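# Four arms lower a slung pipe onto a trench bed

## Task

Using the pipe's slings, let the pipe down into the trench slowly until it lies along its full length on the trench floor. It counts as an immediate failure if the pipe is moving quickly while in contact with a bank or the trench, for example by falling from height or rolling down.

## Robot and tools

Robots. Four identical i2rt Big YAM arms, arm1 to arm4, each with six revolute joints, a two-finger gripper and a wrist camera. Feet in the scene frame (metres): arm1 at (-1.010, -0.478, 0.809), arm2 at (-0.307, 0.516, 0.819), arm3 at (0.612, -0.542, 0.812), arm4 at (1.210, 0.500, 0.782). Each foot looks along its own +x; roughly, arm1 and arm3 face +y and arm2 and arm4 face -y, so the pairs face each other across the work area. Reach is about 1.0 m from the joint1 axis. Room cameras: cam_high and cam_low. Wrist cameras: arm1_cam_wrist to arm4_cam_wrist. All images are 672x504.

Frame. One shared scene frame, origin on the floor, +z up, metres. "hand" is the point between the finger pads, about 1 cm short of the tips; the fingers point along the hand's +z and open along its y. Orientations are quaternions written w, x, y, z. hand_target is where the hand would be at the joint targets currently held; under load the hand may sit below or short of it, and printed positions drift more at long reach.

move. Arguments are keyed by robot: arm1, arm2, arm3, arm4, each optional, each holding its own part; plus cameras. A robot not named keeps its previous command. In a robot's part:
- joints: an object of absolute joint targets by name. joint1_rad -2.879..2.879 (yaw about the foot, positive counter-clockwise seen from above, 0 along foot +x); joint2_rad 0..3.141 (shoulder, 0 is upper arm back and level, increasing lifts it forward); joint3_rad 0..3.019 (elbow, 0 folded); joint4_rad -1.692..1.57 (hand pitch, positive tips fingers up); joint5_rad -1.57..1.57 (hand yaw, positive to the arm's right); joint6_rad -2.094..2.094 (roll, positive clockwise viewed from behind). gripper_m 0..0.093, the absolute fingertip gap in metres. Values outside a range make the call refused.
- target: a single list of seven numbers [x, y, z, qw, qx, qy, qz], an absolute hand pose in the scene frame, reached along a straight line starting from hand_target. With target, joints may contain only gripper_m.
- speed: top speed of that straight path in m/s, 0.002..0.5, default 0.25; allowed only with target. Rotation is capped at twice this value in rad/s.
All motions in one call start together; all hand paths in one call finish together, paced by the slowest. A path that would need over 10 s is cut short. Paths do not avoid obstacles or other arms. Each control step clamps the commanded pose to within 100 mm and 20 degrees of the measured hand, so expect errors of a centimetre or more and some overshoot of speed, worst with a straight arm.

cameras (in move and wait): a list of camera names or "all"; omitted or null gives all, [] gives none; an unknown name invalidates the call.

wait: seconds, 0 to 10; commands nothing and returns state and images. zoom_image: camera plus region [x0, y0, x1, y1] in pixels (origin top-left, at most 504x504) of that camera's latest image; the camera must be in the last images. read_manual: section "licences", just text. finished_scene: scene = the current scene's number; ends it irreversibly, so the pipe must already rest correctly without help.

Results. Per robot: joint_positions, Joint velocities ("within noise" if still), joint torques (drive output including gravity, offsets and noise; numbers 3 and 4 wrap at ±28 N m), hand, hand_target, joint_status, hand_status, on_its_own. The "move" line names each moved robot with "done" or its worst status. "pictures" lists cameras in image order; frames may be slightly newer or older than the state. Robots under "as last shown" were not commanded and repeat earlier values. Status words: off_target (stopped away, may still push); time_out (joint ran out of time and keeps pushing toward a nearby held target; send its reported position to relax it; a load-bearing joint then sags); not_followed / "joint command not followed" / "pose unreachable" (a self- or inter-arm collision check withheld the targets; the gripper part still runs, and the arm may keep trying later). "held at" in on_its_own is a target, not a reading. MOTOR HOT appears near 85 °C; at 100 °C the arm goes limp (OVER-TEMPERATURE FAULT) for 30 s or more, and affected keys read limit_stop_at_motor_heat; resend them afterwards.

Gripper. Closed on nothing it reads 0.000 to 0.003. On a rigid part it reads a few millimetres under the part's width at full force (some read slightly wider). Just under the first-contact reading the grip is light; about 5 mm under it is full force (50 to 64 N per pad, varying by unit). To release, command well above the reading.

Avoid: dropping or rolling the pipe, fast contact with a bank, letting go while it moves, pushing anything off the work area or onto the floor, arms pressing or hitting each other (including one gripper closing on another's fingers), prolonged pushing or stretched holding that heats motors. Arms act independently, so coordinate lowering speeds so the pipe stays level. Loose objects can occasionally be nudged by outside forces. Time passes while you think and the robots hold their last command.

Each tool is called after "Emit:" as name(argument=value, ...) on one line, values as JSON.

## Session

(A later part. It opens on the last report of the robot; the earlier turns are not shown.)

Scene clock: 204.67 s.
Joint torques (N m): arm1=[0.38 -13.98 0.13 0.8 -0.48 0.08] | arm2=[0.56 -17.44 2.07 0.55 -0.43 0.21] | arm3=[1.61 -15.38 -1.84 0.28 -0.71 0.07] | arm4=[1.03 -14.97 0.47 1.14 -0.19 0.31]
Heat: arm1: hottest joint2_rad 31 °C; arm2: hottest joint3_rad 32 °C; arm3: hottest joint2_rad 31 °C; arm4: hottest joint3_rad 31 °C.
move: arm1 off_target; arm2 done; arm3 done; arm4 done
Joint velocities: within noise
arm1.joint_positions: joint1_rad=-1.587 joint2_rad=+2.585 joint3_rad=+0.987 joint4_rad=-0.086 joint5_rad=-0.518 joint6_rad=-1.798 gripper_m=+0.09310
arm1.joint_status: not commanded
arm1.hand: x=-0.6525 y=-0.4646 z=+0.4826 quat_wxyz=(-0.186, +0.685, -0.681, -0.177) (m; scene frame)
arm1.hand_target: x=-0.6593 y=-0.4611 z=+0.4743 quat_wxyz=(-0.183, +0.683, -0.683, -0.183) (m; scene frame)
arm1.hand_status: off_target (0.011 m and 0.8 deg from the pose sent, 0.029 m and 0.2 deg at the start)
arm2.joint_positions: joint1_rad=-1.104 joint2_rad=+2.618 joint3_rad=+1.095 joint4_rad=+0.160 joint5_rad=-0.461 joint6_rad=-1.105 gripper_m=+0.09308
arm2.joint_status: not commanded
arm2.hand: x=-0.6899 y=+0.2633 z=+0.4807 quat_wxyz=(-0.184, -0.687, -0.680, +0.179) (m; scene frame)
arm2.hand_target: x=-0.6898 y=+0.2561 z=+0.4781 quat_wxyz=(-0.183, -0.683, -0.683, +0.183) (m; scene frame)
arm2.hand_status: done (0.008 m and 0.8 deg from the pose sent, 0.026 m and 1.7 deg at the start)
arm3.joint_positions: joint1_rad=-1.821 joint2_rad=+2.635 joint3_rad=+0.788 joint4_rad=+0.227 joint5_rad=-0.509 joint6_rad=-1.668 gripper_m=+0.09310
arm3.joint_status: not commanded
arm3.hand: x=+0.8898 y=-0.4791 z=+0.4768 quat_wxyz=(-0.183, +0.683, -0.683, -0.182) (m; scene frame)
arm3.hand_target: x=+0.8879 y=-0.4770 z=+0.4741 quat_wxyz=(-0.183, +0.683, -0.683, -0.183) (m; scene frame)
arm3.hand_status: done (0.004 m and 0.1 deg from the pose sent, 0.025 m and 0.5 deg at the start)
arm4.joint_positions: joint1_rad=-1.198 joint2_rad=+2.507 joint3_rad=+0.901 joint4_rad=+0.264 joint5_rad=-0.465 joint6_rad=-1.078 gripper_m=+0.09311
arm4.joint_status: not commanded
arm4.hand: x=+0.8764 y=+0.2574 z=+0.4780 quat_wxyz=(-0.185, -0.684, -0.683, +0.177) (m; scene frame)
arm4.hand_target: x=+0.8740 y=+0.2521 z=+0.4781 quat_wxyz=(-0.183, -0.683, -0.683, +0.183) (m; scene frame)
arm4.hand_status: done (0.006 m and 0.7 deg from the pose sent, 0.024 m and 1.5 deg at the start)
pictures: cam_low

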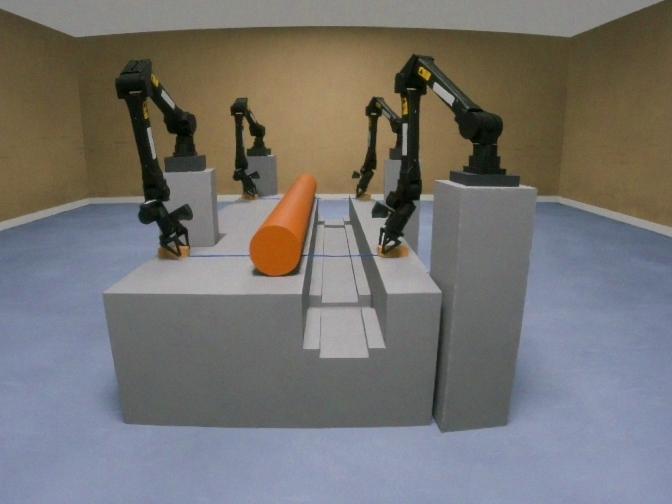

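Emit:
move(arm1={"target": [-0.661, -0.461, 0.464, -0.183, 0.683, -0.683, -0.183], "joints": {"gripper_m": 0.093}}, arm2={"target": [-0.690, 0.256, 0.470, -0.183, -0.683, -0.683, 0.183], "joints": {"gripper_m": 0.093}}, arm3={"target": [0.888, -0.477, 0.468, -0.183, 0.683, -0.683, -0.183], "joints": {"gripper_m": 0.093}}, arm4={"target": [0.874, 0.252, 0.470, -0.183, -0.683, -0.683, 0.183], "joints": {"gripper_m": 0.093}}, cameras=[])

Emit:
move(arm1={"joints": {"gripper_m": 0.015}}, arm2={"joints": {"gripper_m": 0.015}}, arm3={"joints": {"gripper_m": 0.015}}, arm4={"joints": {"gripper_m": 0.015}})

Scene clock: 215.03 s.
Joint torques (N m): arm1=[0.62 -14.33 0.24 0.73 -0.51 0.07] | arm2=[0.62 -17.14 2.36 0.55 -0.43 0.21] | arm3=[1.55 -14.86 -1.78 0.29 -0.72 0.07] | arm4=[0.97 -14.8 0.76 1.17 -0.19 0.3]
Heat: arm1: hottest joint2_rad 31 °C; arm2: hottest joint2_rad 32 °C; arm3: hottest joint2_rad 31 °C; arm4: hottest joint3_rad 30 °C.
move: arm1 off_target; arm2 done; arm3 done; arm4 done
Joint velocities: within noise
arm1.joint_positions: joint1_rad=-1.587 joint2_rad=+2.611 joint3_rad=+0.998 joint4_rad=-0.073 joint5_rad=-0.518 joint6_rad=-1.798 gripper_m=+0.09310
arm1.joint_status: all done
arm1.hand: x=-0.6549 y=-0.4642 z=+0.4735 quat_wxyz=(-0.186, +0.685, -0.681, -0.178) (m; scene frame)
arm1.hand_target: x=-0.6613 y=-0.4611 z=+0.4644 quat_wxyz=(-0.183, +0.683, -0.683, -0.183) (m; scene frame)
arm1.hand_status: off_target (0.012 m and 0.7 deg from the pose sent, 0.021 m and 0.9 deg at the start)
arm2.joint_positions: joint1_rad=-1.104 joint2_rad=+2.638 joint3_rad=+1.105 joint4_rad=+0.165 joint5_rad=-0.461 joint6_rad=-1.105 gripper_m=+0.09308
arm2.joint_status: all done
arm2.hand: x=-0.6881 y=+0.2640 z=+0.4731 quat_wxyz=(-0.185, -0.688, -0.679, +0.177) (m; scene frame)
arm2.hand_target: x=-0.6898 y=+0.2561 z=+0.4701 quat_wxyz=(-0.183, -0.683, -0.683, +0.183) (m; scene frame)
arm2.hand_status: done (0.009 m and 1.0 deg from the pose sent, 0.013 m and 0.8 deg at the start)
arm3.joint_positions: joint1_rad=-1.821 joint2_rad=+2.646 joint3_rad=+0.800 joint4_rad=+0.233 joint5_rad=-0.509 joint6_rad=-1.668 gripper_m=+0.09310
arm3.joint_status: all done
arm3.hand: x=+0.8928 y=-0.4793 z=+0.4726 quat_wxyz=(-0.185, +0.684, -0.683, -0.179) (m; scene frame)
arm3.hand_target: x=+0.8881 y=-0.4770 z=+0.4682 quat_wxyz=(-0.183, +0.683, -0.683, -0.183) (m; scene frame)
arm3.hand_status: done (0.007 m and 0.5 deg from the pose sent, 0.009 m and 0.2 deg at the start)
arm4.joint_positions: joint1_rad=-1.198 joint2_rad=+2.528 joint3_rad=+0.911 joint4_rad=+0.273 joint5_rad=-0.465 joint6_rad=-1.078 gripper_m=+0.09311
arm4.joint_status: all done
arm4.hand: x=+0.8774 y=+0.2578 z=+0.4709 quat_wxyz=(-0.185, -0.684, -0.683, +0.176) (m; scene frame)
arm4.hand_target: x=+0.8741 y=+0.2521 z=+0.4700 quat_wxyz=(-0.183, -0.683, -0.683, +0.183) (m; scene frame)
arm4.hand_status: done (0.007 m and 0.8 deg from the pose sent, 0.010 m and 0.7 deg at the start)
pictures: none
No camera images: "cameras" was empty.

Scene clock: 215.70 s.
Joint torques (N m): arm1=[0.15 -14.27 0.12 0.81 -0.46 0.03] | arm2=[0.56 -17.26 2.36 0.54 -0.43 0.2] | arm3=[1.67 -14.92 -1.83 0.27 -0.63 0.06] | arm4=[1.03 -14.8 0.76 1.14 -0.2 0.3]
Heat: arm1: hottest joint2_rad 31 °C; arm2: hottest joint2_rad 32 °C; arm3: hottest joint2_rad 31 °C; arm4: hottest joint3_rad 30 °C.
move: arm1 off_target; arm2 off_target; arm3 off_target; arm4 off_target
Joint velocities: within noise
arm1.joint_positions: joint1_rad=-1.587 joint2_rad=+2.611 joint3_rad=+0.998 joint4_rad=-0.072 joint5_rad=-0.519 joint6_rad=-1.796 gripper_m=+0.03431
arm1.joint_status: gripper_m off_target (ended at +0.03433, target +0.01500)
arm1.hand: x=-0.6546 y=-0.4640 z=+0.4736 quat_wxyz=(-0.187, +0.685, -0.682, -0.178) (m; scene frame)
arm1.hand_target: x=-0.6613 y=-0.4611 z=+0.4644 quat_wxyz=(-0.183, +0.683, -0.683, -0.183) (m; scene frame)
arm1.hand_status: not commanded
arm2.joint_positions: joint1_rad=-1.103 joint2_rad=+2.638 joint3_rad=+1.106 joint4_rad=+0.166 joint5_rad=-0.461 joint6_rad=-1.104 gripper_m=+0.03483
arm2.joint_status: gripper_m off_target (ended at +0.03486, target +0.01500)
arm2.hand: x=-0.6884 y=+0.2634 z=+0.4732 quat_wxyz=(-0.185, -0.687, -0.679, +0.178) (m; scene frame)
arm2.hand_target: x=-0.6899 y=+0.2560 z=+0.4701 quat_wxyz=(-0.183, -0.683, -0.683, +0.183) (m; scene frame)
arm2.hand_status: not commanded
arm3.joint_positions: joint1_rad=-1.821 joint2_rad=+2.647 joint3_rad=+0.800 joint4_rad=+0.233 joint5_rad=-0.511 joint6_rad=-1.667 gripper_m=+0.03510
arm3.joint_status: gripper_m off_target (ended at +0.03513, target +0.01500)
arm3.hand: x=+0.8926 y=-0.4790 z=+0.4726 quat_wxyz=(-0.185, +0.683, -0.683, -0.180) (m; scene frame)
arm3.hand_target: x=+0.8881 y=-0.4771 z=+0.4681 quat_wxyz=(-0.183, +0.683, -0.683, -0.183) (m; scene frame)
arm3.hand_status: not commanded
arm4.joint_positions: joint1_rad=-1.198 joint2_rad=+2.528 joint3_rad=+0.911 joint4_rad=+0.274 joint5_rad=-0.465 joint6_rad=-1.077 gripper_m=+0.03515
arm4.joint_status: gripper_m off_target (ended at +0.03517, target +0.01500)
arm4.hand: x=+0.8773 y=+0.2576 z=+0.4710 quat_wxyz=(-0.185, -0.684, -0.683, +0.177) (m; scene frame)
arm4.hand_target: x=+0.8742 y=+0.2520 z=+0.4701 quat_wxyz=(-0.183, -0.683, -0.683, +0.183) (m; scene frame)
arm4.hand_status: not commanded
pictures: arm1_cam_wrist, arm2_cam_wrist, arm3_cam_wrist, arm4_cam_wrist, cam_high, cam_low

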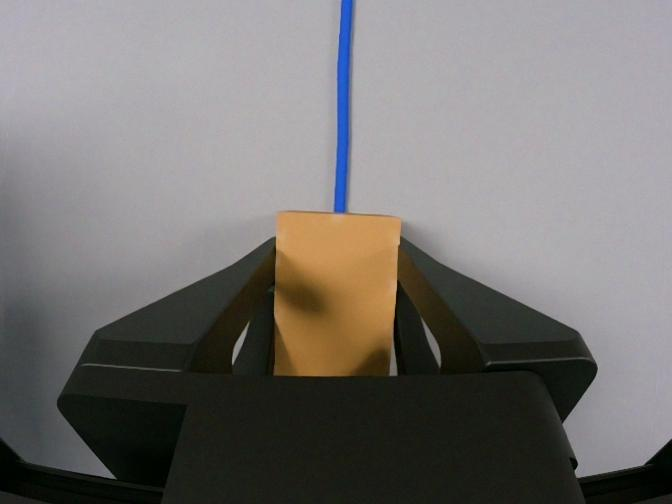

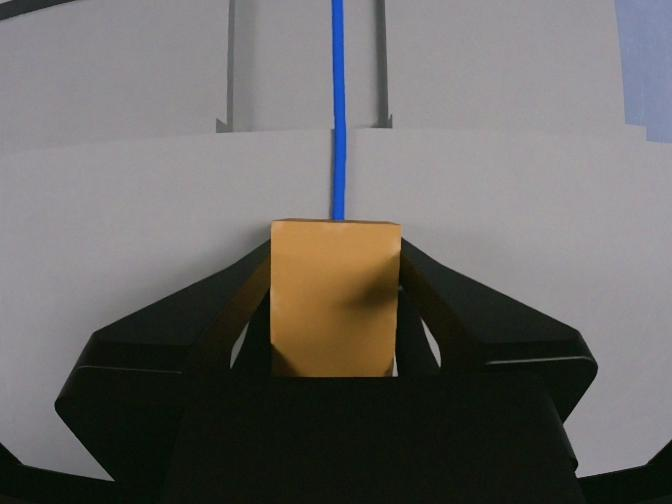

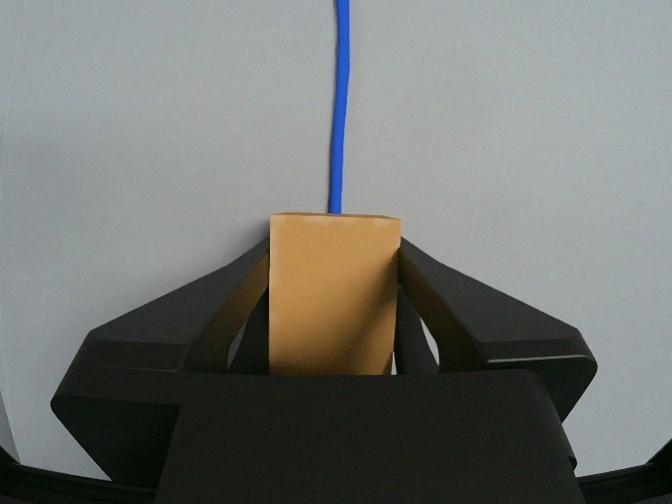

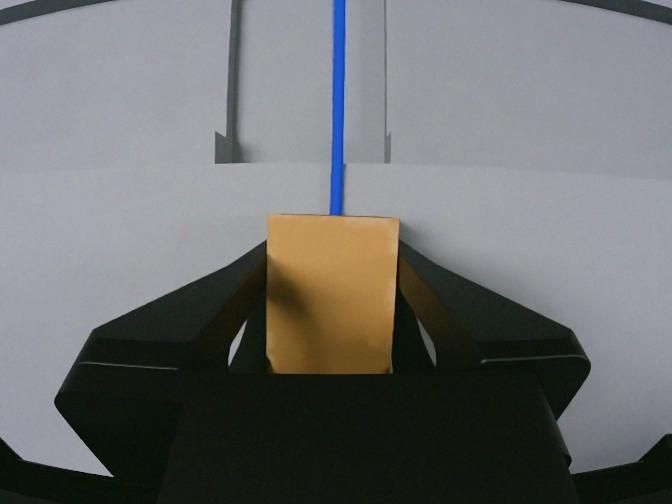

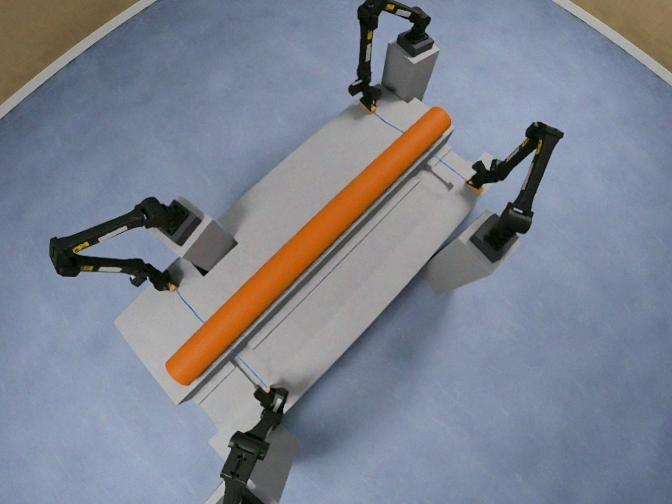

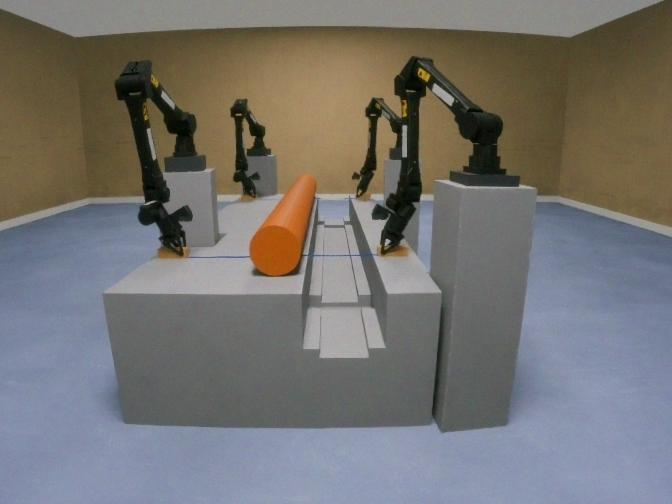

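Emit:
move(arm1={"target": [-0.659, -0.280, 0.70, -0.183, 0.683, -0.683, -0.183]}, arm2={"target": [-0.688, 0.042, 0.70, -0.183, -0.683, -0.683, 0.183]}, arm3={"target": [0.888, -0.280, 0.70, -0.183, 0.683, -0.683, -0.183]}, arm4={"target": [0.876, 0.042, 0.70, -0.183, -0.683, -0.683, 0.183]})

Emit:
zoom_image(camera="cam_low", region=[130, 90, 430, 315])

Scene clock: 242.93 s.
Joint torques (N m): arm1=[-0.5 -14.21 3.78 0.4 -0.36 0.11] | arm2=[-0.32 -20.19 9.2 -0.13 -0.35 0.2] | arm3=[0.97 -14.1 3.75 0.24 -0.42 0.1] | arm4=[0.26 -18.02 7.27 0.49 -0.11 0.29]
Heat: arm1: hottest joint2_rad 32 °C; arm2: hottest joint2_rad 34 °C; arm3: hottest joint2_rad 31 °C; arm4: hottest joint3_rad 30 °C.
move: arm1 done; arm2 off_target; arm3 done; arm4 off_target
Joint velocities: within noise
arm1.joint_positions: joint1_rad=-1.081 joint2_rad=+1.917 joint3_rad=+0.729 joint4_rad=-0.206 joint5_rad=-0.511 joint6_rad=-1.225 gripper_m=+0.03431
arm1.joint_status: not commanded
arm1.hand: x=-0.6571 y=-0.2782 z=+0.7008 quat_wxyz=(-0.189, +0.688, -0.677, -0.180) (m; scene frame)
arm1.hand_target: x=-0.6589 y=-0.2799 z=+0.7001 quat_wxyz=(-0.183, +0.683, -0.683, -0.183) (m; scene frame)
arm1.hand_status: done (0.003 m and 1.2 deg from the pose sent, 0.292 m and 0.7 deg at the start)
arm2.joint_positions: joint1_rad=-0.717 joint2_rad=+2.182 joint3_rad=+1.204 joint4_rad=-0.234 joint5_rad=-0.348 joint6_rad=-0.716 gripper_m=+0.03484
arm2.joint_status: not commanded
arm2.hand: x=-0.6807 y=+0.0521 z=+0.6922 quat_wxyz=(-0.182, -0.684, -0.685, +0.176) (m; scene frame)
arm2.hand_target: x=-0.6879 y=+0.0423 z=+0.7002 quat_wxyz=(-0.183, -0.683, -0.683, +0.183) (m; scene frame)
arm2.hand_status: off_target (0.015 m and 0.9 deg from the pose sent, 0.317 m and 0.9 deg at the start)
arm3.joint_positions: joint1_rad=-1.162 joint2_rad=+1.872 joint3_rad=+0.572 joint4_rad=+0.017 joint5_rad=-0.430 joint6_rad=-0.943 gripper_m=+0.03510
arm3.joint_status: not commanded
arm3.hand: x=+0.8815 y=-0.2826 z=+0.6984 quat_wxyz=(-0.181, +0.687, -0.680, -0.184) (m; scene frame)
arm3.hand_target: x=+0.8879 y=-0.2800 z=+0.7001 quat_wxyz=(-0.183, +0.683, -0.683, -0.183) (m; scene frame)
arm3.hand_status: done (0.007 m and 0.6 deg from the pose sent, 0.302 m and 0.4 deg at the start)
arm4.joint_positions: joint1_rad=-0.796 joint2_rad=+2.023 joint3_rad=+1.040 joint4_rad=-0.214 joint5_rad=-0.337 joint6_rad=-0.675 gripper_m=+0.03515
arm4.joint_status: not commanded
arm4.hand: x=+0.8880 y=+0.0548 z=+0.6851 quat_wxyz=(-0.182, -0.682, -0.688, +0.168) (m; scene frame)
arm4.hand_target: x=+0.8762 y=+0.0424 z=+0.7004 quat_wxyz=(-0.183, -0.683, -0.683, +0.183) (m; scene frame)
arm4.hand_status: off_target (0.023 m and 1.8 deg from the pose sent, 0.315 m and 0.7 deg at the start)
pictures: arm1_cam_wrist, arm2_cam_wrist, arm3_cam_wrist, arm4_cam_wrist, cam_high, cam_low

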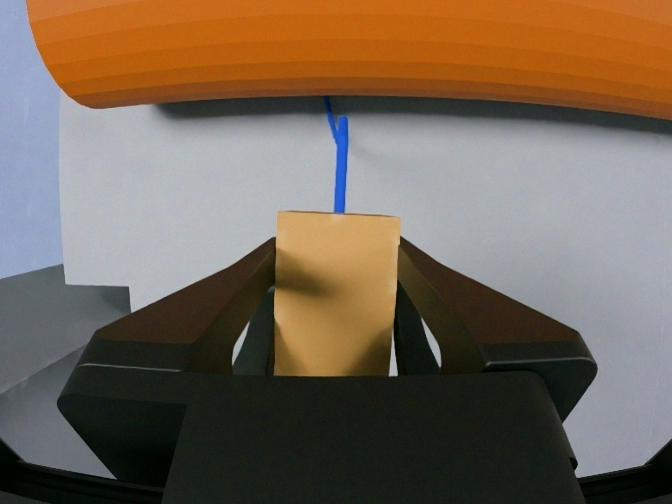

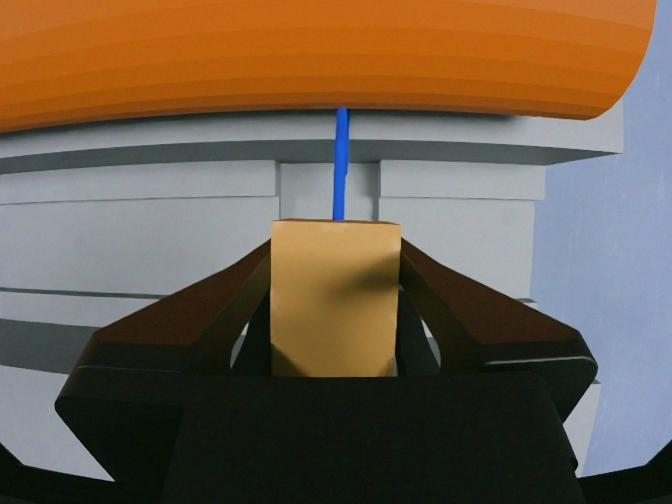

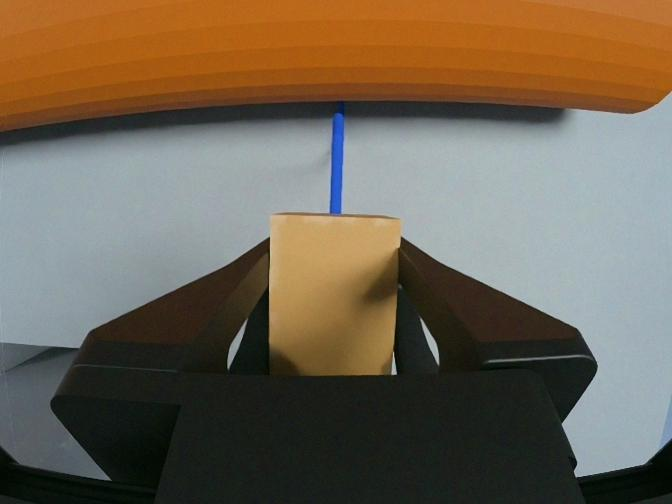

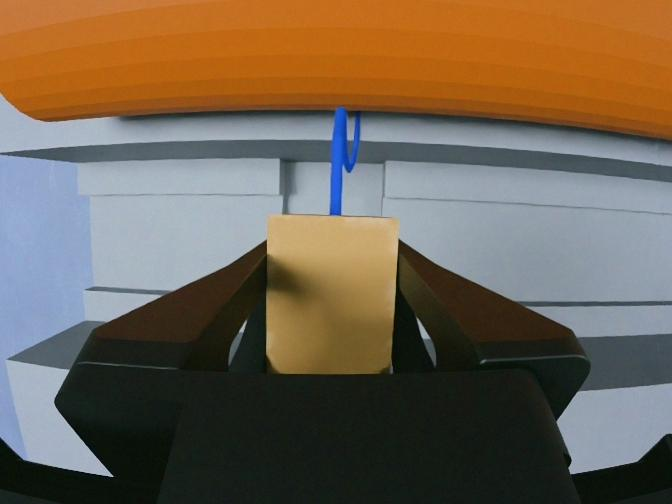

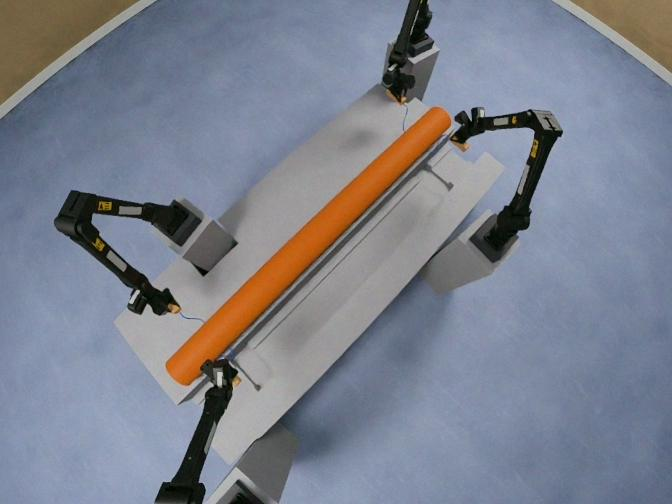

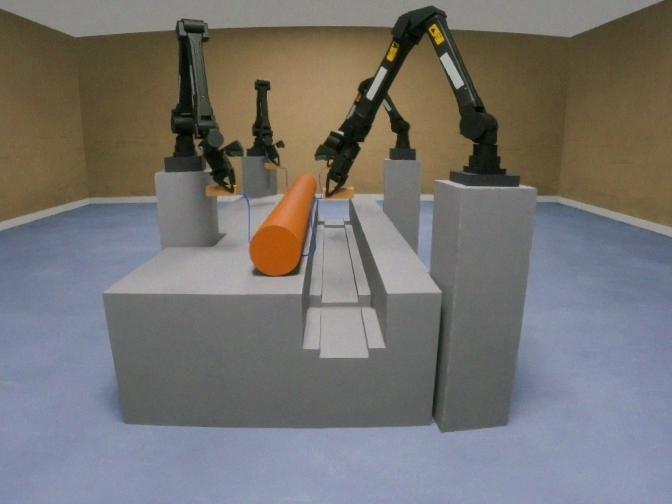

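Scaled by 1.680.

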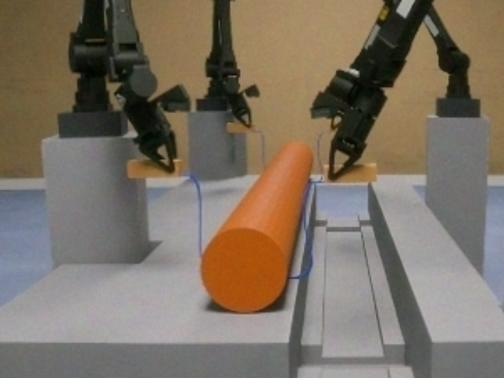

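Emit:
move(arm1={"target": [-0.659, -0.280, 0.80, -0.183, 0.683, -0.683, -0.183], "speed": 0.1}, arm2={"target": [-0.692, 0.036, 0.81, -0.183, -0.683, -0.683, 0.183], "speed": 0.1}, arm3={"target": [0.888, -0.280, 0.80, -0.183, 0.683, -0.683, -0.183], "speed": 0.1}, arm4={"target": [0.870, 0.036, 0.81, -0.183, -0.683, -0.683, 0.183], "speed": 0.1})

Emit:
zoom_image(camera="cam_low", region=[130, 90, 430, 315])

Scene clock: 248.73 s.
Joint torques (N m): arm1=[-0.85 -19.02 6.83 0.17 -1.26 0.02] | arm2=[-0.38 -25.35 12.7 -0.18 -0.99 0.15] | arm3=[0.91 -18.73 7.08 0.02 -1.28 0.04] | arm4=[0.32 -23.53 11.14 0.46 -0.88 0.21]
Heat: arm1: hottest joint2_rad 32 °C; arm2: hottest joint2_rad 33 °C; arm3: hottest joint2_rad 31 °C; arm4: hottest joint3_rad 30 °C.
move: arm1 off_target; arm2 off_target; arm3 off_target; arm4 off_target
Joint velocities: within noise
arm1.joint_positions: joint1_rad=-1.079 joint2_rad=+1.716 joint3_rad=+0.729 joint4_rad=-0.505 joint5_rad=-0.491 joint6_rad=-1.223 gripper_m=+0.03426
arm1.joint_status: not commanded
arm1.hand: x=-0.6805 y=-0.2870 z=+0.7635 quat_wxyz=(-0.143, +0.683, -0.690, -0.193) (m; scene frame)
arm1.hand_target: x=-0.6598 y=-0.2801 z=+0.7985 quat_wxyz=(-0.183, +0.683, -0.683, -0.183) (m; scene frame)
arm1.hand_status: off_target (0.043 m and 4.8 deg from the pose sent, 0.099 m and 1.2 deg at the start)
arm2.joint_positions: joint1_rad=-0.712 joint2_rad=+2.043 joint3_rad=+1.204 joint4_rad=-0.471 joint5_rad=-0.332 joint6_rad=-0.708 gripper_m=+0.03477
arm2.joint_status: not commanded
arm2.hand: x=-0.6660 y=+0.0675 z=+0.7518 quat_wxyz=(-0.175, -0.698, -0.683, +0.127) (m; scene frame)
arm2.hand_target: x=-0.6896 y=+0.0385 z=+0.8105 quat_wxyz=(-0.183, -0.683, -0.683, +0.183) (m; scene frame)
arm2.hand_status: off_target (0.071 m and 6.7 deg from the pose sent, 0.119 m and 0.9 deg at the start)
arm3.joint_positions: joint1_rad=-1.160 joint2_rad=+1.615 joint3_rad=+0.572 joint4_rad=-0.335 joint5_rad=-0.409 joint6_rad=-0.935 gripper_m=+0.03504
arm3.joint_status: not commanded
arm3.hand: x=+0.8629 y=-0.2979 z=+0.7637 quat_wxyz=(-0.134, +0.682, -0.695, -0.185) (m; scene frame)
arm3.hand_target: x=+0.8870 y=-0.2806 z=+0.7987 quat_wxyz=(-0.183, +0.683, -0.683, -0.183) (m; scene frame)
arm3.hand_status: off_target (0.048 m and 5.8 deg from the pose sent, 0.102 m and 0.6 deg at the start)
arm4.joint_positions: joint1_rad=-0.795 joint2_rad=+1.886 joint3_rad=+1.059 joint4_rad=-0.486 joint5_rad=-0.317 joint6_rad=-0.669 gripper_m=+0.03515
arm4.joint_status: not commanded
arm4.hand: x=+0.9008 y=+0.0743 z=+0.7407 quat_wxyz=(-0.169, -0.699, -0.685, +0.113) (m; scene frame)
arm4.hand_target: x=+0.8731 y=+0.0398 z=+0.8106 quat_wxyz=(-0.183, -0.683, -0.683, +0.183) (m; scene frame)
arm4.hand_status: off_target (0.085 m and 8.4 deg from the pose sent, 0.128 m and 1.8 deg at the start)
pictures: arm1_cam_wrist, arm2_cam_wrist, arm3_cam_wrist, arm4_cam_wrist, cam_high, cam_low

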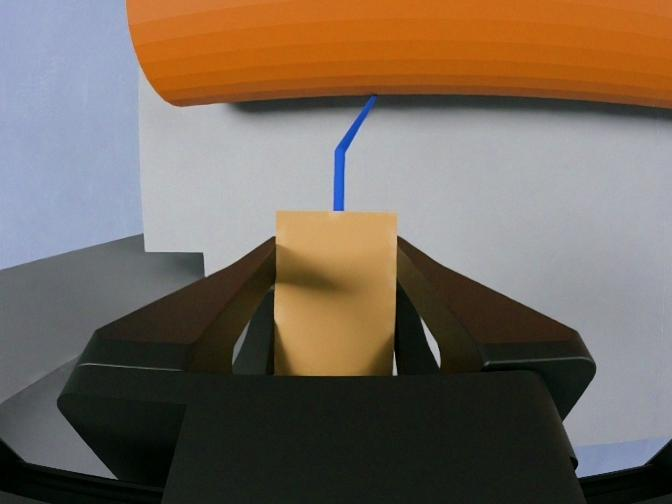

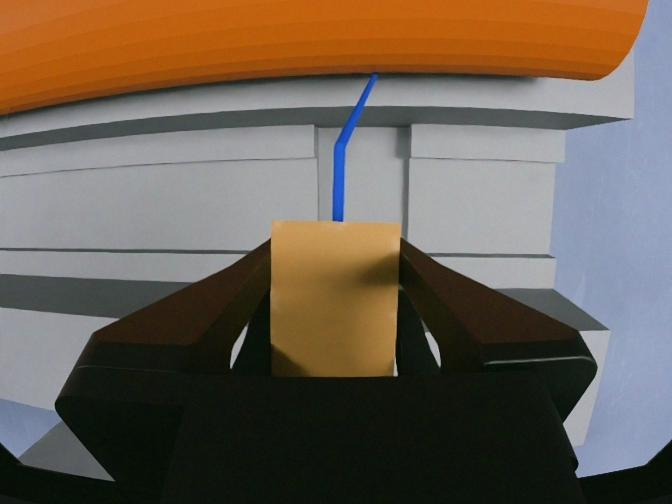

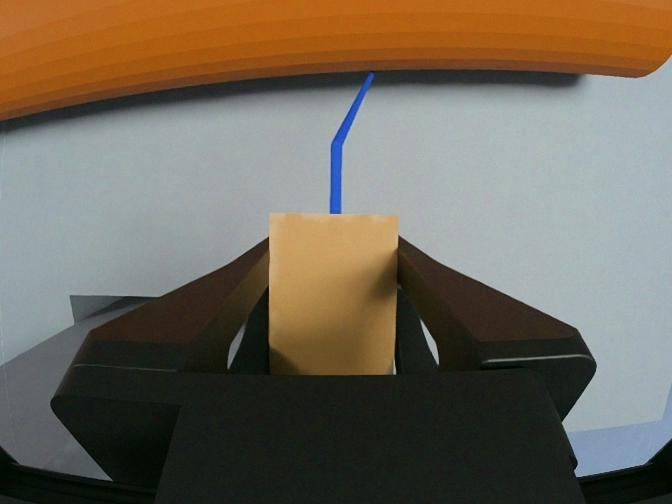

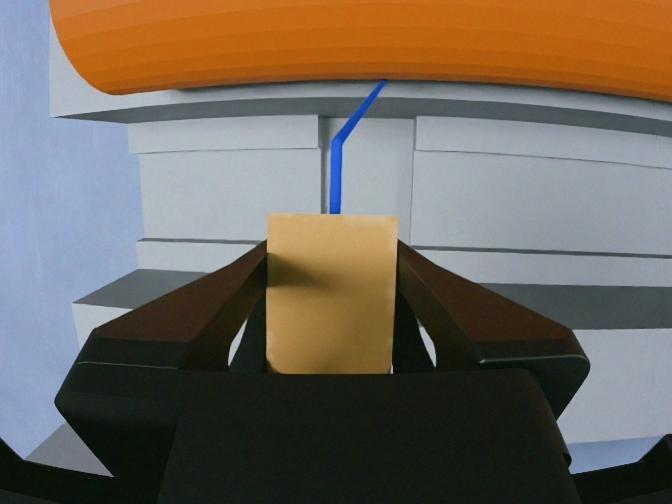

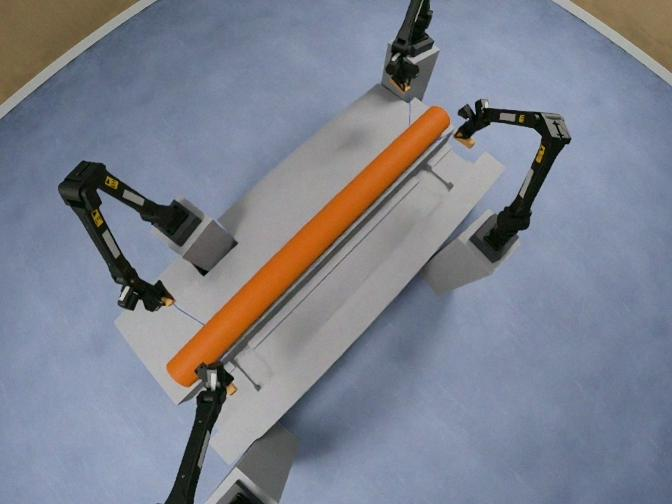

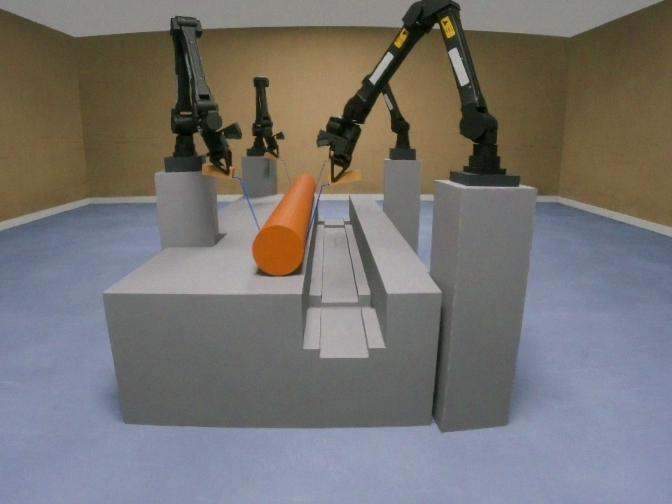

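Scaled by 1.680.

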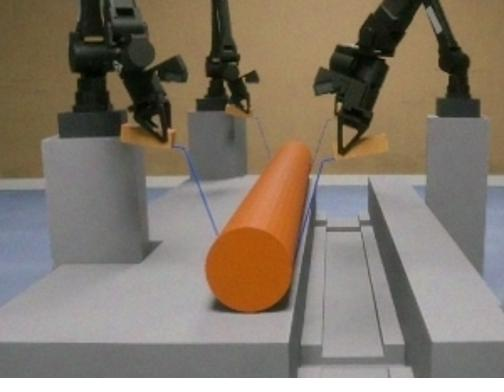

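Emit:
move(arm1={"target": [-0.659, -0.275, 0.86, -0.183, 0.683, -0.683, -0.183], "speed": 0.1}, arm2={"target": [-0.692, 0.030, 0.89, -0.183, -0.683, -0.683, 0.183], "speed": 0.1}, arm3={"target": [0.888, -0.275, 0.86, -0.183, 0.683, -0.683, -0.183], "speed": 0.1}, arm4={"target": [0.870, 0.030, 0.89, -0.183, -0.683, -0.683, 0.183], "speed": 0.1})

Emit:
zoom_image(camera="cam_low", region=[130, 90, 430, 315])

Scene clock: 257.27 s.
Joint torques (N m): arm1=[-0.91 -17.61 11.33 -0.34 -1.31 0.05] | arm2=[-0.38 -29.92 12.6 -0.44 -1.26 0.12] | arm3=[0.97 -18.37 10.58 -0.21 -1.46 0] | arm4=[0.32 -27.46 10.14 -0.06 -0.95 0.2]
Heat: arm1: hottest joint2_rad 33 °C; arm2: hottest joint2_rad 35 °C; arm3: hottest joint2_rad 31 °C; arm4: hottest joint3_rad 31 °C.
move: arm1 off_target; arm2 off_target; arm3 off_target; arm4 off_target
Joint velocities: within noise
arm1.joint_positions: joint1_rad=-1.068 joint2_rad=+1.576 joint3_rad=+0.733 joint4_rad=-0.679 joint5_rad=-0.488 joint6_rad=-1.210 gripper_m=+0.03422
arm1.joint_status: not commanded
arm1.hand: x=-0.6977 y=-0.2882 z=+0.8094 quat_wxyz=(-0.127, +0.680, -0.694, -0.200) (m; scene frame)
arm1.hand_target: x=-0.6620 y=-0.2759 z=+0.8589 quat_wxyz=(-0.183, +0.683, -0.683, -0.183) (m; scene frame)
arm1.hand_status: off_target (0.065 m and 6.9 deg from the pose sent, 0.100 m and 4.8 deg at the start)
arm2.joint_positions: joint1_rad=-0.706 joint2_rad=+1.998 joint3_rad=+1.204 joint4_rad=-0.559 joint5_rad=-0.323 joint6_rad=-0.699 gripper_m=+0.03477
arm2.joint_status: not commanded
arm2.hand: x=-0.6565 y=+0.0746 z=+0.7710 quat_wxyz=(-0.171, -0.704, -0.682, +0.106) (m; scene frame)
arm2.hand_target: x=-0.6799 y=+0.0444 z=+0.8588 quat_wxyz=(-0.183, -0.682, -0.684, +0.183) (m; scene frame)
arm2.hand_status: off_target (0.132 m and 9.3 deg from the pose sent, 0.145 m and 6.7 deg at the start; pose on its path clipped on 41 of 50 steps)
arm3.joint_positions: joint1_rad=-1.146 joint2_rad=+1.468 joint3_rad=+0.601 joint4_rad=-0.539 joint5_rad=-0.401 joint6_rad=-0.919 gripper_m=+0.03502
arm3.joint_status: not commanded
arm3.hand: x=+0.8539 y=-0.3002 z=+0.8088 quat_wxyz=(-0.116, +0.680, -0.699, -0.185) (m; scene frame)
arm3.hand_target: x=+0.8856 y=-0.2764 z=+0.8587 quat_wxyz=(-0.183, +0.684, -0.683, -0.183) (m; scene frame)
arm3.hand_status: off_target (0.066 m and 7.9 deg from the pose sent, 0.102 m and 5.8 deg at the start)
arm4.joint_positions: joint1_rad=-0.789 joint2_rad=+1.848 joint3_rad=+1.059 joint4_rad=-0.541 joint5_rad=-0.312 joint6_rad=-0.662 gripper_m=+0.03502
arm4.joint_status: not commanded
arm4.hand: x=+0.9071 y=+0.0778 z=+0.7559 quat_wxyz=(-0.167, -0.702, -0.685, +0.103) (m; scene frame)
arm4.hand_target: x=+0.8852 y=+0.0487 z=+0.8435 quat_wxyz=(-0.183, -0.682, -0.684, +0.183) (m; scene frame)
arm4.hand_status: off_target (0.147 m and 9.6 deg from the pose sent, 0.159 m and 8.5 deg at the start; pose on its path clipped on 45 of 50 steps)
pictures: arm1_cam_wrist, arm2_cam_wrist, arm3_cam_wrist, arm4_cam_wrist, cam_high, cam_low

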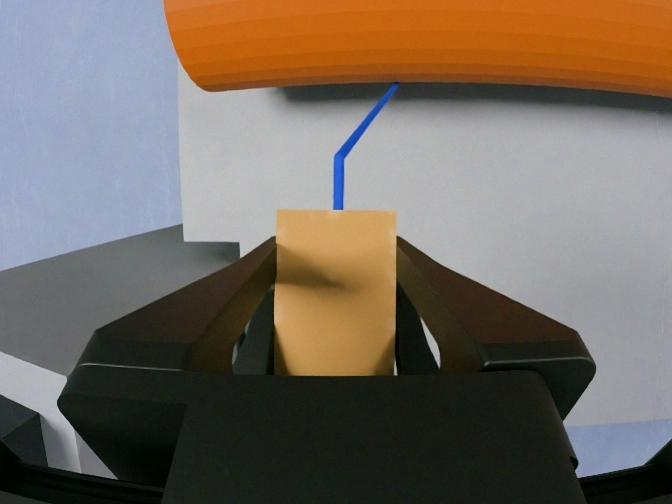

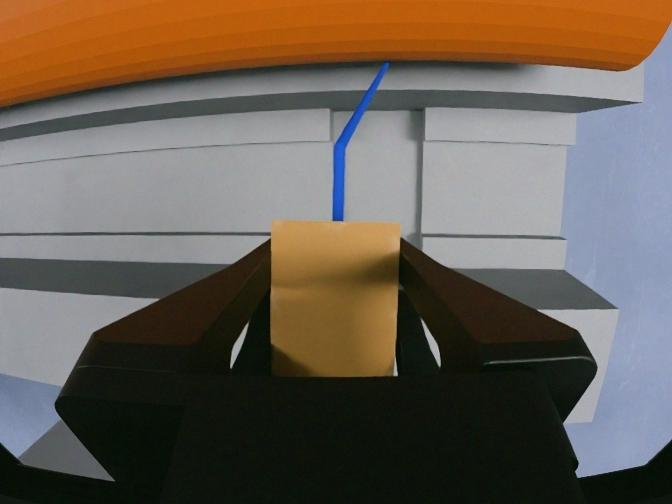

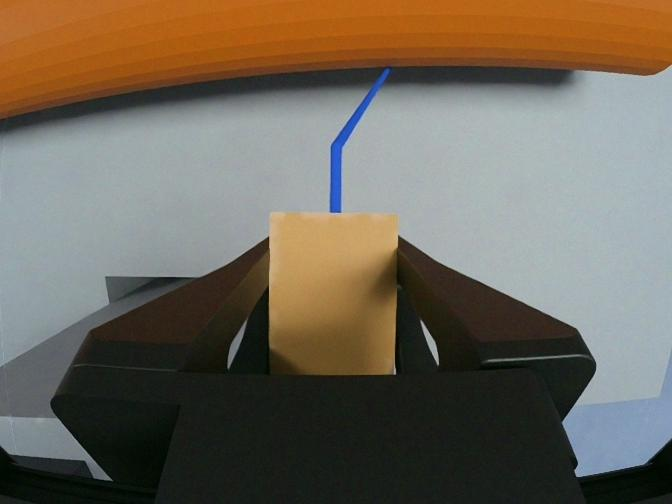

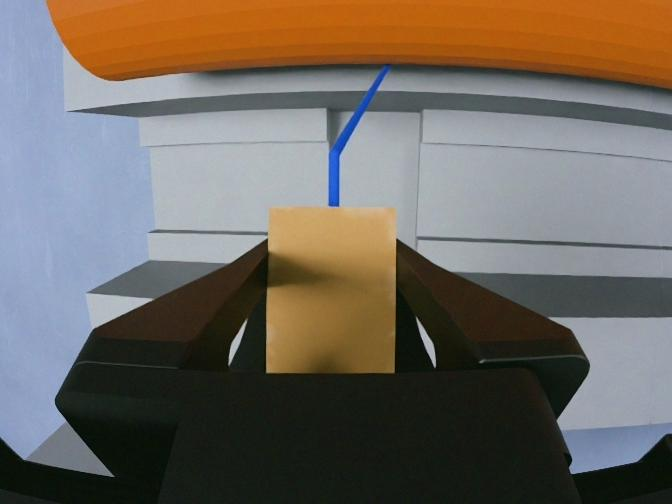

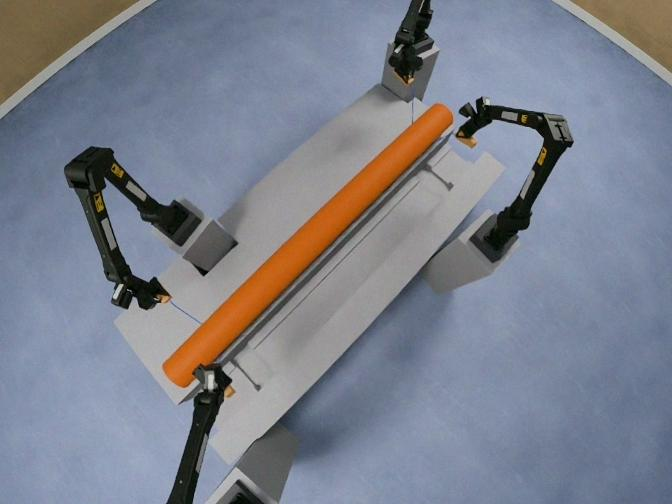

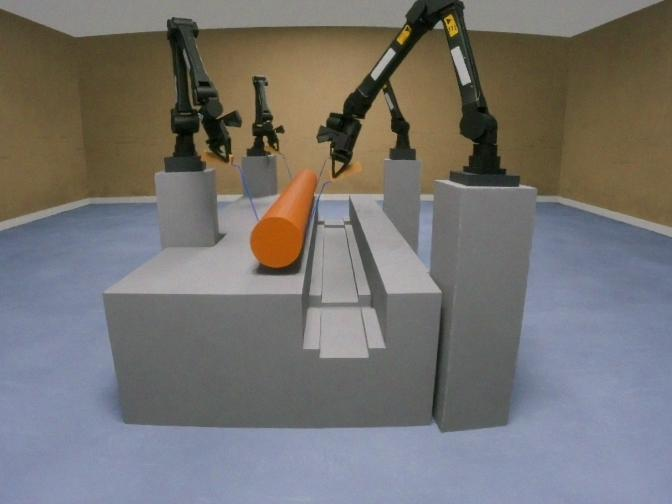

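Scaled by 1.680.

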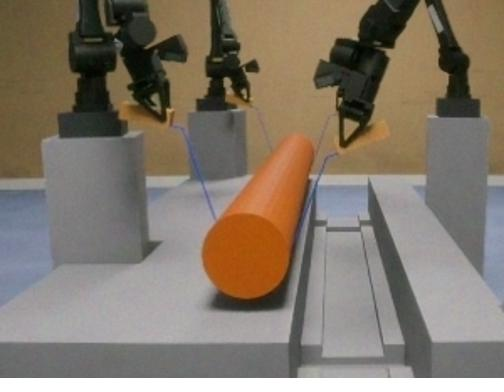

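Emit:
move(arm1={"target": [-0.659, -0.175, 0.89, -0.183, 0.683, -0.683, -0.183], "speed": 0.1}, arm2={"target": [-0.692, 0.130, 0.91, -0.183, -0.683, -0.683, 0.183], "speed": 0.1}, arm3={"target": [0.888, -0.175, 0.89, -0.183, 0.683, -0.683, -0.183], "speed": 0.1}, arm4={"target": [0.870, 0.130, 0.91, -0.183, -0.683, -0.683, 0.183], "speed": 0.1})

Emit:
zoom_image(camera="cam_low", region=[130, 90, 430, 315])

Scene clock: 267.03 s.
Joint torques (N m): arm1=[-1.26 -16.97 13.49 0.4 -1.38 0.01] | arm2=[-2.26 -26.17 11.55 -0.39 -1.39 -0.01] | arm3=[0.79 -19.43 12.21 0.39 -1.27 0.02] | arm4=[-0.67 -24.76 9.78 0.16 -1.22 -0.11]
Heat: arm1: hottest joint2_rad 33 °C; arm2: hottest joint2_rad 37 °C; arm3: hottest joint2_rad 31 °C; arm4: hottest joint3_rad 32 °C.
move: arm1 off_target; arm2 off_target; arm3 off_target; arm4 off_target
Joint velocities: within noise
arm1.joint_positions: joint1_rad=-0.836 joint2_rad=+1.576 joint3_rad=+0.841 joint4_rad=-0.679 joint5_rad=-0.432 joint6_rad=-0.959 gripper_m=+0.03421
arm1.joint_status: not commanded
arm1.hand: x=-0.6995 y=-0.2002 z=+0.8359 quat_wxyz=(-0.119, +0.683, -0.696, -0.186) (m; scene frame)
arm1.hand_target: x=-0.6628 y=-0.1778 z=+0.8908 quat_wxyz=(-0.183, +0.684, -0.683, -0.182) (m; scene frame)
arm1.hand_status: off_target (0.072 m and 7.4 deg from the pose sent, 0.144 m and 6.9 deg at the start)
arm2.joint_positions: joint1_rad=-0.818 joint2_rad=+1.803 joint3_rad=+1.124 joint4_rad=-0.692 joint5_rad=-0.366 joint6_rad=-0.822 gripper_m=+0.03477
arm2.joint_status: not commanded
arm2.hand: x=-0.6676 y=+0.1386 z=+0.8401 quat_wxyz=(-0.180, -0.697, -0.684, +0.116) (m; scene frame)
arm2.hand_target: x=-0.6899 y=+0.1313 z=+0.9073 quat_wxyz=(-0.182, -0.683, -0.684, +0.183) (m; scene frame)
arm2.hand_status: off_target (0.075 m and 7.8 deg from the pose sent, 0.154 m and 9.3 deg at the start)
arm3.joint_positions: joint1_rad=-0.932 joint2_rad=+1.538 joint3_rad=+0.775 joint4_rad=-0.567 joint5_rad=-0.333 joint6_rad=-0.706 gripper_m=+0.03499
arm3.joint_status: not commanded
arm3.hand: x=+0.8562 y=-0.2088 z=+0.8338 quat_wxyz=(-0.115, +0.685, -0.698, -0.172) (m; scene frame)
arm3.hand_target: x=+0.8851 y=-0.1782 z=+0.8908 quat_wxyz=(-0.183, +0.684, -0.682, -0.183) (m; scene frame)
arm3.hand_status: off_target (0.073 m and 8.1 deg from the pose sent, 0.153 m and 7.9 deg at the start)
arm4.joint_positions: joint1_rad=-0.919 joint2_rad=+1.648 joint3_rad=+1.022 joint4_rad=-0.745 joint5_rad=-0.356 joint6_rad=-0.780 gripper_m=+0.03502
arm4.joint_status: not commanded
arm4.hand: x=+0.8911 y=+0.1429 z=+0.8298 quat_wxyz=(-0.176, -0.705, -0.679, +0.102) (m; scene frame)
arm4.hand_target: x=+0.8728 y=+0.1316 z=+0.9058 quat_wxyz=(-0.181, -0.683, -0.684, +0.183) (m; scene frame)
arm4.hand_status: off_target (0.084 m and 9.6 deg from the pose sent, 0.167 m and 9.6 deg at the start)
pictures: arm1_cam_wrist, arm2_cam_wrist, arm3_cam_wrist, arm4_cam_wrist, cam_high, cam_low

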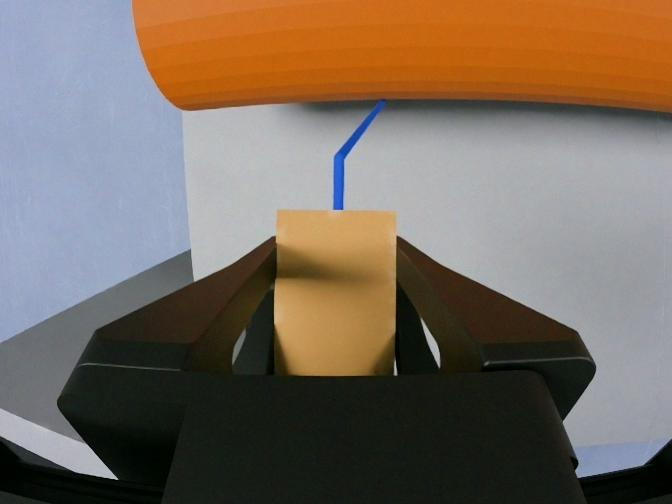

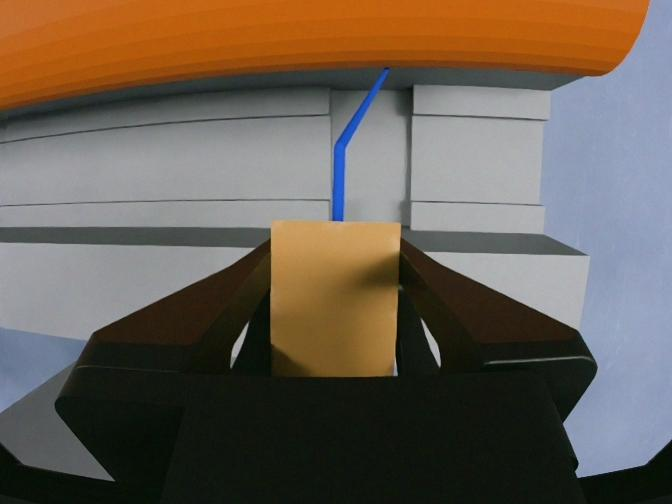

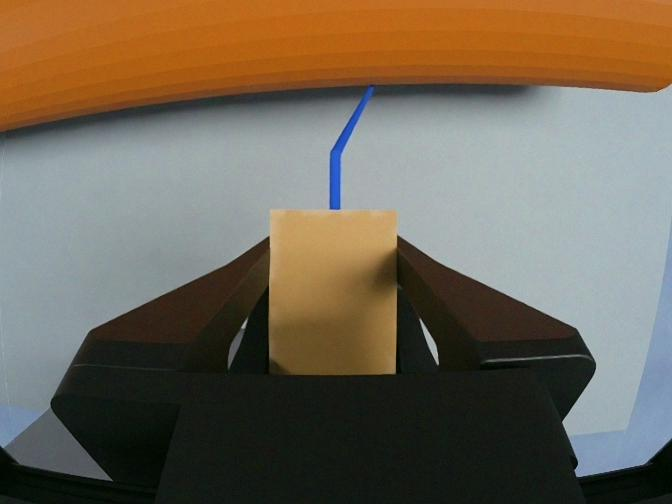

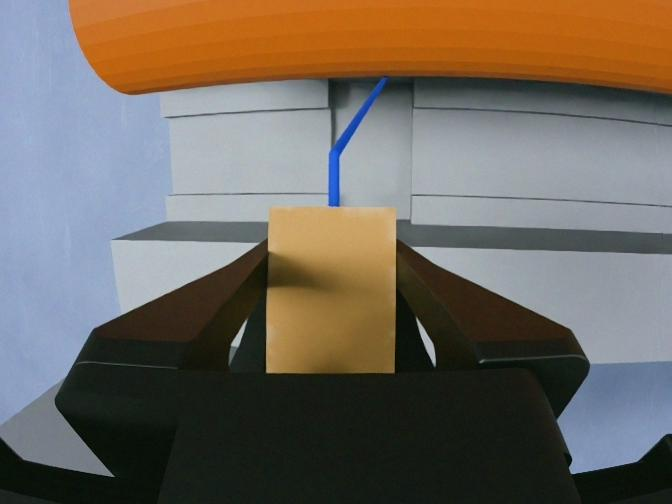

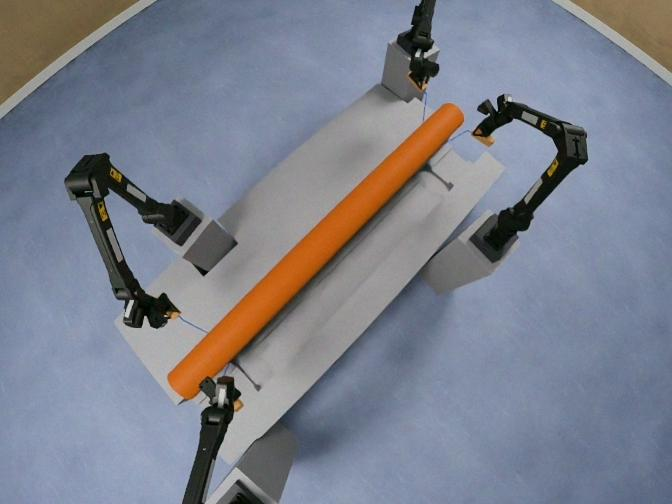

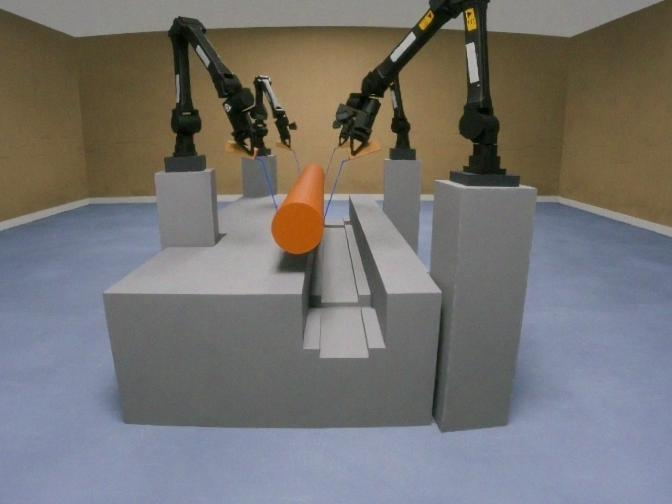

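Scaled by 1.680.

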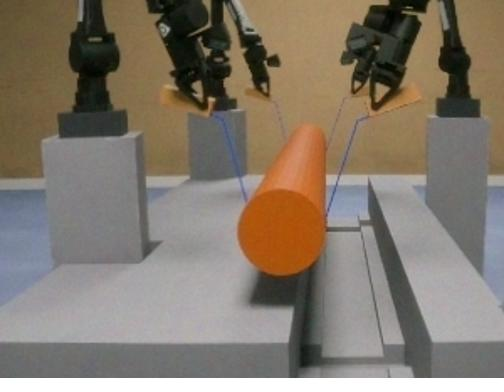

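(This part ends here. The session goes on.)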